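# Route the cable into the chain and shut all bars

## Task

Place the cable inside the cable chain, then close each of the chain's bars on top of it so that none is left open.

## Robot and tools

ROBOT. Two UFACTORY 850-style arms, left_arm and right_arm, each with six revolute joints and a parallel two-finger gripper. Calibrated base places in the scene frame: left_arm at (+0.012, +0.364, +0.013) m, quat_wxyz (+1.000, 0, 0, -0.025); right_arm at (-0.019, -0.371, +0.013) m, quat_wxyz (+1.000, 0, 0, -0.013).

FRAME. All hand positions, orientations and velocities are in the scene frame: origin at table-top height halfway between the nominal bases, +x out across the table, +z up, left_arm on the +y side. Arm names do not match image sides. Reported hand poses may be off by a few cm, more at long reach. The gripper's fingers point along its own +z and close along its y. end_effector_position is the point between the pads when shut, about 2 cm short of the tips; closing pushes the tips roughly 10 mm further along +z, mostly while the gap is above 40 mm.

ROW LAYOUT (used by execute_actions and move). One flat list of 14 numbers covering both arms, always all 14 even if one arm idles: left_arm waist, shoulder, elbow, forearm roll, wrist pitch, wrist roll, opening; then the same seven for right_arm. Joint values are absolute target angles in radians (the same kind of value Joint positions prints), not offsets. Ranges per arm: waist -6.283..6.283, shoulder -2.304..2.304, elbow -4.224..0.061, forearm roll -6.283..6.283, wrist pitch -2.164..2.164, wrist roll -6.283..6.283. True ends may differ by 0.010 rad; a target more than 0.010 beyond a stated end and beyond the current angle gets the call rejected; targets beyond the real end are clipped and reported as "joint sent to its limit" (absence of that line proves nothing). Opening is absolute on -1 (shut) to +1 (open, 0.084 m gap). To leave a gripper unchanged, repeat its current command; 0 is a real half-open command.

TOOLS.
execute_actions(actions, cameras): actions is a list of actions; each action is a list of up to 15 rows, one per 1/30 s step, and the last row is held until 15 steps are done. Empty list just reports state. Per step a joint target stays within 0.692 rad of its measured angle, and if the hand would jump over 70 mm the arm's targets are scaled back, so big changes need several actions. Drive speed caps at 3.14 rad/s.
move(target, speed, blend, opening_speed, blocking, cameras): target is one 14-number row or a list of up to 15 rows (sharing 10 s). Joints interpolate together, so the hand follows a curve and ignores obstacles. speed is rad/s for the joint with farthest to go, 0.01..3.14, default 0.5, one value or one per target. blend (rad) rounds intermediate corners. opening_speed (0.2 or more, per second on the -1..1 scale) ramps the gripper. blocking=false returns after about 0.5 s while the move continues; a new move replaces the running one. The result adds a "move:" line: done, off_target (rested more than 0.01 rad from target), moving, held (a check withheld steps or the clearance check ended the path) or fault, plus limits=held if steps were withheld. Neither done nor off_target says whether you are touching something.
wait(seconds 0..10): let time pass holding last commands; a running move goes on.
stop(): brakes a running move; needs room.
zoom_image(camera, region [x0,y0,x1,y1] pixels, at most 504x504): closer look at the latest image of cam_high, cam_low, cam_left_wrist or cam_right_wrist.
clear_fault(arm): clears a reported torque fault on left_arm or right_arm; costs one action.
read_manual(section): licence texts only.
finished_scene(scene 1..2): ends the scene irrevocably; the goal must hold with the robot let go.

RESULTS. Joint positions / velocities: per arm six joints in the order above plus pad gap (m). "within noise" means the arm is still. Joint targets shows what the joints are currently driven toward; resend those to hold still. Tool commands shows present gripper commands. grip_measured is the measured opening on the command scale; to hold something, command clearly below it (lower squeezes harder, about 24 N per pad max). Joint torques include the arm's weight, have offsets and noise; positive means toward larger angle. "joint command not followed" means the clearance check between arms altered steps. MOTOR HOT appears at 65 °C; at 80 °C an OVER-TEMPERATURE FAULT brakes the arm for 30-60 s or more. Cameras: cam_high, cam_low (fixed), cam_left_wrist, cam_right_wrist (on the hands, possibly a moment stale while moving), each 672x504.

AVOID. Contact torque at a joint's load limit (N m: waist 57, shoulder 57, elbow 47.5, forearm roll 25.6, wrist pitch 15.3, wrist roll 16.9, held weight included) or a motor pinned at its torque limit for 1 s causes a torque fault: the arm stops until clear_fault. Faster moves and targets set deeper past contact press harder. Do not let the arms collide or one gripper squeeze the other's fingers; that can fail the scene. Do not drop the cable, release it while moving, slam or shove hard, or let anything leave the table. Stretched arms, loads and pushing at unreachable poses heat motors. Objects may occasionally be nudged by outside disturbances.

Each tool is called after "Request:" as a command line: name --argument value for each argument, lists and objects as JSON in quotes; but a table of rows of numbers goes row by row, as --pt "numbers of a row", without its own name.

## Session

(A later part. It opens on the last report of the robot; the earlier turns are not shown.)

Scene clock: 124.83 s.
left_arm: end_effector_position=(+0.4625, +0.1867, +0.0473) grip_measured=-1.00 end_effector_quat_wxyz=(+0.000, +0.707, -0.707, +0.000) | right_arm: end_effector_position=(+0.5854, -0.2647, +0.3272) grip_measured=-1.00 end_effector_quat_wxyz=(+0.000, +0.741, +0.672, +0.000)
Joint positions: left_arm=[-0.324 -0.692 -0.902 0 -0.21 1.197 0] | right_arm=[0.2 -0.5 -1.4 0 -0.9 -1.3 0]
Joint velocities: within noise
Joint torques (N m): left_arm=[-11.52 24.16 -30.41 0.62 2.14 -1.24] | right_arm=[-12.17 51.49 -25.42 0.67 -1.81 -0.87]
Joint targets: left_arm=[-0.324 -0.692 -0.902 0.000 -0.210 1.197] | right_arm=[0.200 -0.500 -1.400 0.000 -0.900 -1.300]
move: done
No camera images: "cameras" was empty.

Request:
move --pt "-0.3240 -0.6941 -0.9027 0 -0.2085 1.1968 -1.0 0.2 -0.5 -1.4 0 -0.9 -1.3 -1.0" --speed 0.02 --cameras '["cam_low", "cam_left_wrist"]'

Request:
zoom_image --camera "cam_low" --region '[400, 240, 500, 300]'

Scene clock: 125.90 s.
left_arm: end_effector_position=(+0.4628, +0.1866, +0.0469) grip_measured=-1.00 end_effector_quat_wxyz=(+0.000, +0.707, -0.707, +0.000) | right_arm: end_effector_position=(+0.5854, -0.2647, +0.3272) grip_measured=-1.00 end_effector_quat_wxyz=(+0.000, +0.741, +0.672, +0.000)
Joint positions: left_arm=[-0.324 -0.693 -0.903 0 -0.209 1.197 0] | right_arm=[0.2 -0.5 -1.4 0 -0.9 -1.3 0]
Joint velocities: within noise
Joint torques (N m): left_arm=[-11.59 -0.43 -22.21 0.68 6.8 -1.23] | right_arm=[-12.25 51.49 -27.43 0.66 -1.66 -0.82]
Joint targets: left_arm=[-0.324 -0.694 -0.903 0.000 -0.209 1.197] | right_arm=[0.200 -0.500 -1.400 0.000 -0.900 -1.300]
move: done
camera_calibration:
cam_left_wrist: T_world_to_cam=[[-0.999821, 0.0168448, 0.00858234, 0.494004], [0.0165704, 0.999379, -0.0310942, -0.122026], [-0.00910079, -0.0309464, -0.99948, 0.186097], [0, 0, 0, 1]] pos_world=[0.497631, 0.119388, 0.177966]
Images, in order (width x height): cam_low 672x504, cam_left_wrist 672x504.

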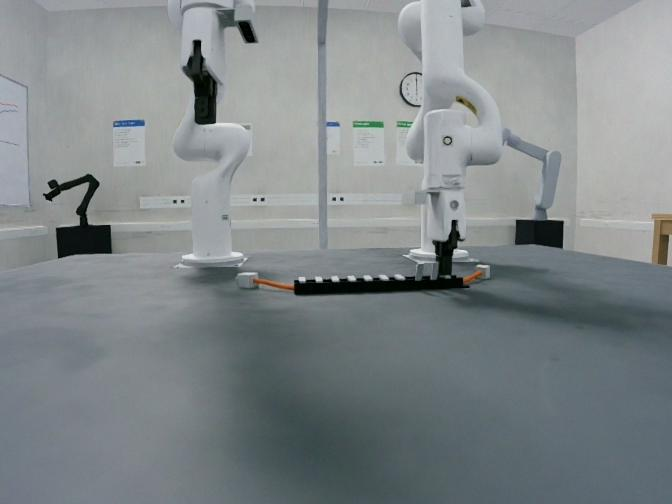

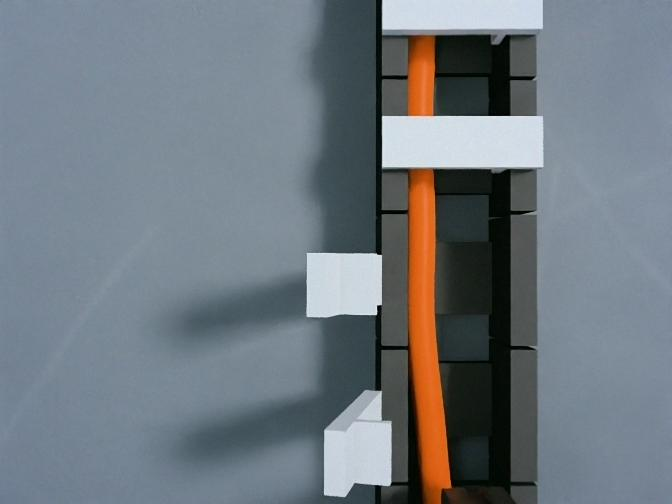

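Scaled by 5.040 from the camera's 672x504 image, which has a finer 960x720 frame.

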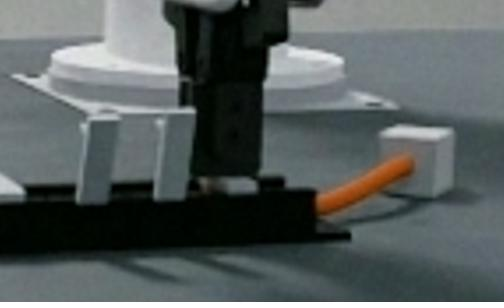

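Request:
move --pt "-0.3240 -0.5959 -0.8860 0 -0.2901 1.1968 -1.0 0.2 -0.5 -1.4 0 -0.9 -1.3 -1.0" --pt "-0.3331 -0.7233 -1.1203 0 -0.3970 1.1877 -1.0 0.2 -0.5 -1.4 0 -0.9 -1.3 -1.0" --pt "-0.3331 -0.7869 -1.1312 0 -0.3443 1.1877 -1.0 0.2 -0.5 -1.4 0 -0.9 -1.3 -1.0" --pt "-0.3858 -0.6874 -0.9341 0 -0.2467 1.1350 -1.0 0.2 -0.5 -1.4 0 -0.9 -1.3 -1.0" --pt "-0.3858 -0.6998 -0.9366 0 -0.2368 1.1350 -1.0 0.2 -0.5 -1.4 0 -0.9 -1.3 -1.0" --pt "-0.3858 -0.7117 -0.9391 0 -0.2274 1.1350 -1.0 0.2 -0.5 -1.4 0 -0.9 -1.3 -1.0" --pt "-0.3858 -0.6160 -0.9227 0 -0.3067 1.1350 -1.0 0.2 -0.5 -1.4 0 -0.9 -1.3 -1.0" --pt "-0.3863 -0.7462 -1.1628 0 -0.4166 1.1345 -1.0 0.2 -0.5 -1.4 0 -0.9 -1.3 -1.0" --pt "-0.3863 -0.8085 -1.1736 0 -0.3651 1.1345 -1.0 0.2 -0.5 -1.4 0 -0.9 -1.3 -1.0" --pt "-0.4442 -0.7094 -0.9780 0 -0.2686 1.0766 -1.0 0.2 -0.5 -1.4 0 -0.9 -1.3 -1.0" --pt "-0.4442 -0.7214 -0.9805 0 -0.2591 1.0766 -1.0 0.2 -0.5 -1.4 0 -0.9 -1.3 -1.0" --pt "-0.4442 -0.7330 -0.9830 0 -0.2499 1.0766 -1.0 0.2 -0.5 -1.4 0 -0.9 -1.3 -1.0" --pt "-0.4442 -0.6401 -0.9668 0 -0.3267 1.0766 -1.0 0.2 -0.5 -1.4 0 -0.9 -1.3 -1.0" --speed '[0.3, 0.4, 0.25, 0.22, 0.06, 0.03, 0.3, 0.4, 0.25, 0.22, 0.06, 0.03, 0.3]' --blend '[0.02, 0.02, 0, 0, 0, 0, 0.02, 0.02, 0, 0, 0, 0, 0]'

Request:
zoom_image --camera "cam_low" --region '[370, 240, 520, 300]'

Request:
zoom_image --camera "cam_high" --region '[220, 180, 360, 290]'

Scene clock: 134.57 s.
left_arm: end_effector_position=(+0.4620, +0.1210, +0.0896) grip_measured=-1.00 end_effector_quat_wxyz=(+0.000, +0.707, -0.707, +0.000) | right_arm: end_effector_position=(+0.5854, -0.2647, +0.3272) grip_measured=-1.00 end_effector_quat_wxyz=(+0.000, +0.741, +0.672, +0.000)
Joint positions: left_arm=[-0.444 -0.64 -0.967 0 -0.327 1.077 0] | right_arm=[0.2 -0.5 -1.4 0 -0.9 -1.3 0]
Joint velocities: within noise
Joint torques (N m): left_arm=[-12.15 46.65 -7.65 -0.67 -2.21 -1.33] | right_arm=[-11.47 46.84 -33.56 0.53 -0.81 -0.82]
Joint targets: left_arm=[-0.444 -0.640 -0.967 0.000 -0.327 1.077] | right_arm=[0.200 -0.500 -1.400 0.000 -0.900 -1.300]
move: done
camera_calibration:
cam_left_wrist: T_world_to_cam=[[-0.999811, 0.0168566, 0.00968877, 0.493793], [0.0165519, 0.999391, -0.0307127, -0.0552034], [-0.0102006, -0.0305466, -0.999481, 0.227261], [0, 0, 0, 1]] pos_world=[0.496932, 0.0537881, 0.220664]
cam_right_wrist: T_world_to_cam=[[0.996953, -0.07743, -0.00945915, -0.56832], [-0.0773105, -0.99693, 0.0123996, -0.154127], [-0.0103902, -0.0116306, -0.999878, 0.461397], [0, 0, 0, 1]] pos_world=[0.559467, -0.192292, 0.457877]

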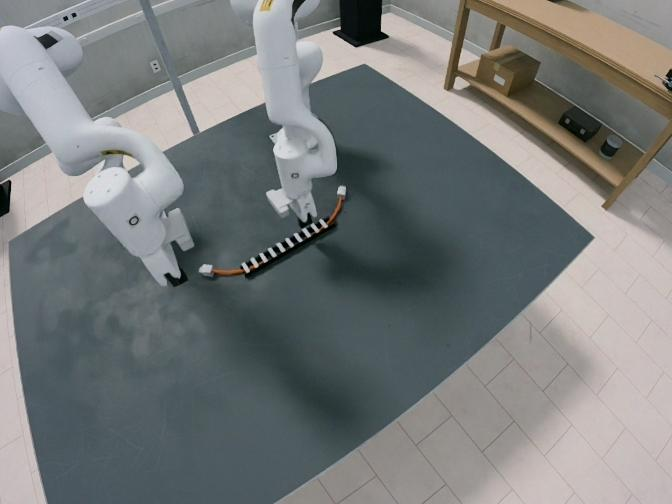

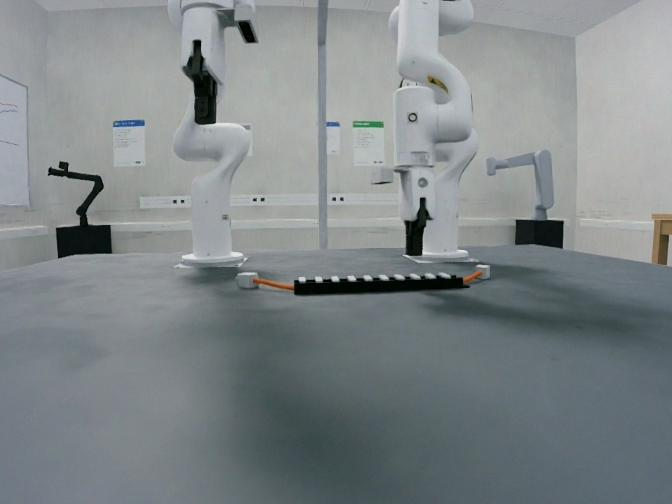

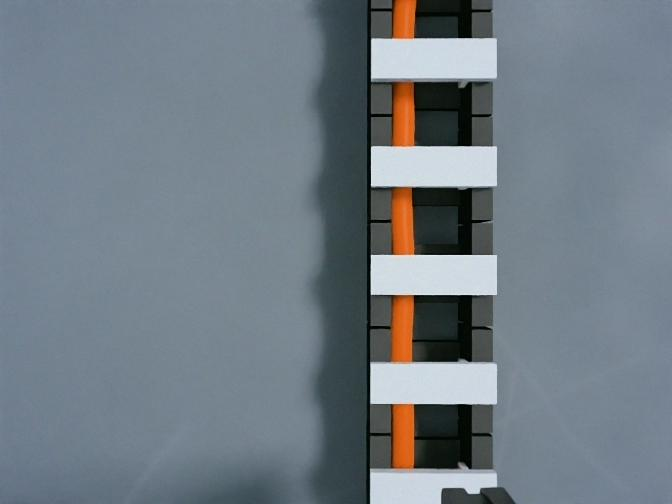

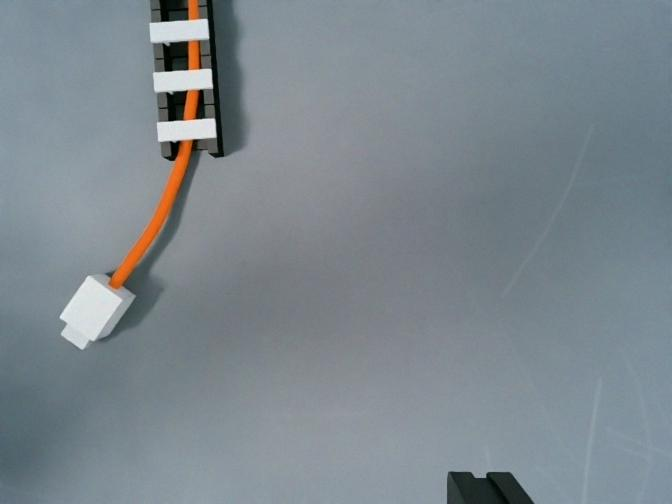

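Scaled by 3.360 from the camera's 672x504 image, which has a finer 960x720 frame.

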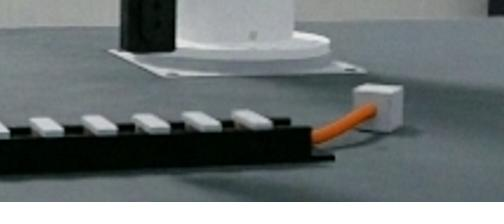

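Scaled by 3.600 from the camera's 672x504 image, which has a finer 960x720 frame.

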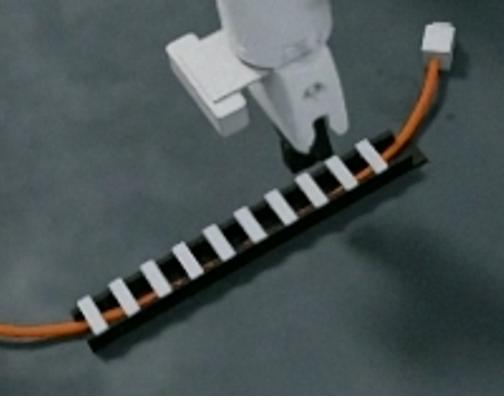

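Request:
zoom_image --camera "cam_left_wrist" --region '[340, 0, 540, 504]'

Request:
zoom_image --camera "cam_low" --region '[285, 265, 385, 300]'

Request:
zoom_image --camera "cam_low" --region '[375, 260, 475, 295]'

Request:
zoom_image --camera "cam_right_wrist" --region '[110, 0, 260, 170]'

Scaled by 1.000.

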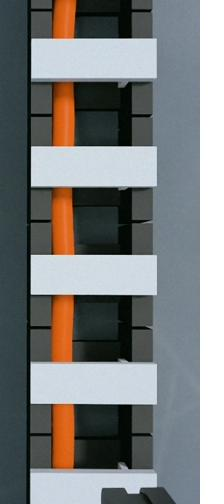

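Scaled by 5.040 from the camera's 672x504 image, which has a finer 960x720 frame.

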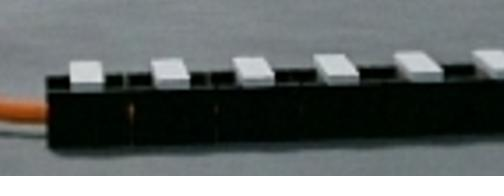

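Scaled by 5.040 from the camera's 672x504 image, which has a finer 960x720 frame.

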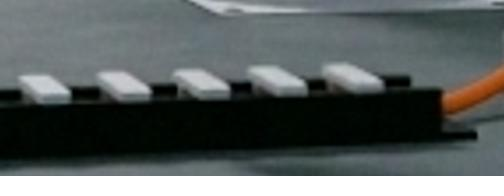

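Scaled by 2.965 from the camera's 672x504 image, which has a finer 960x720 frame.

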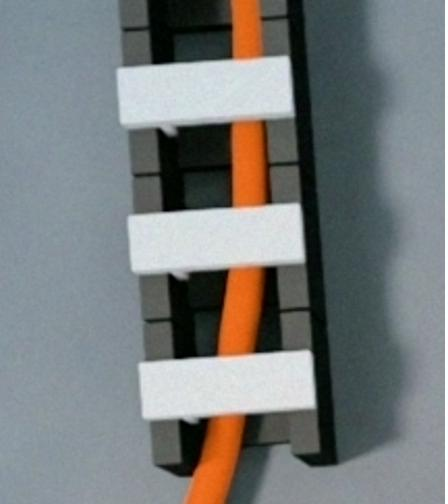

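Request:
finished_scene --scene 1

The scene is finished: the task was done.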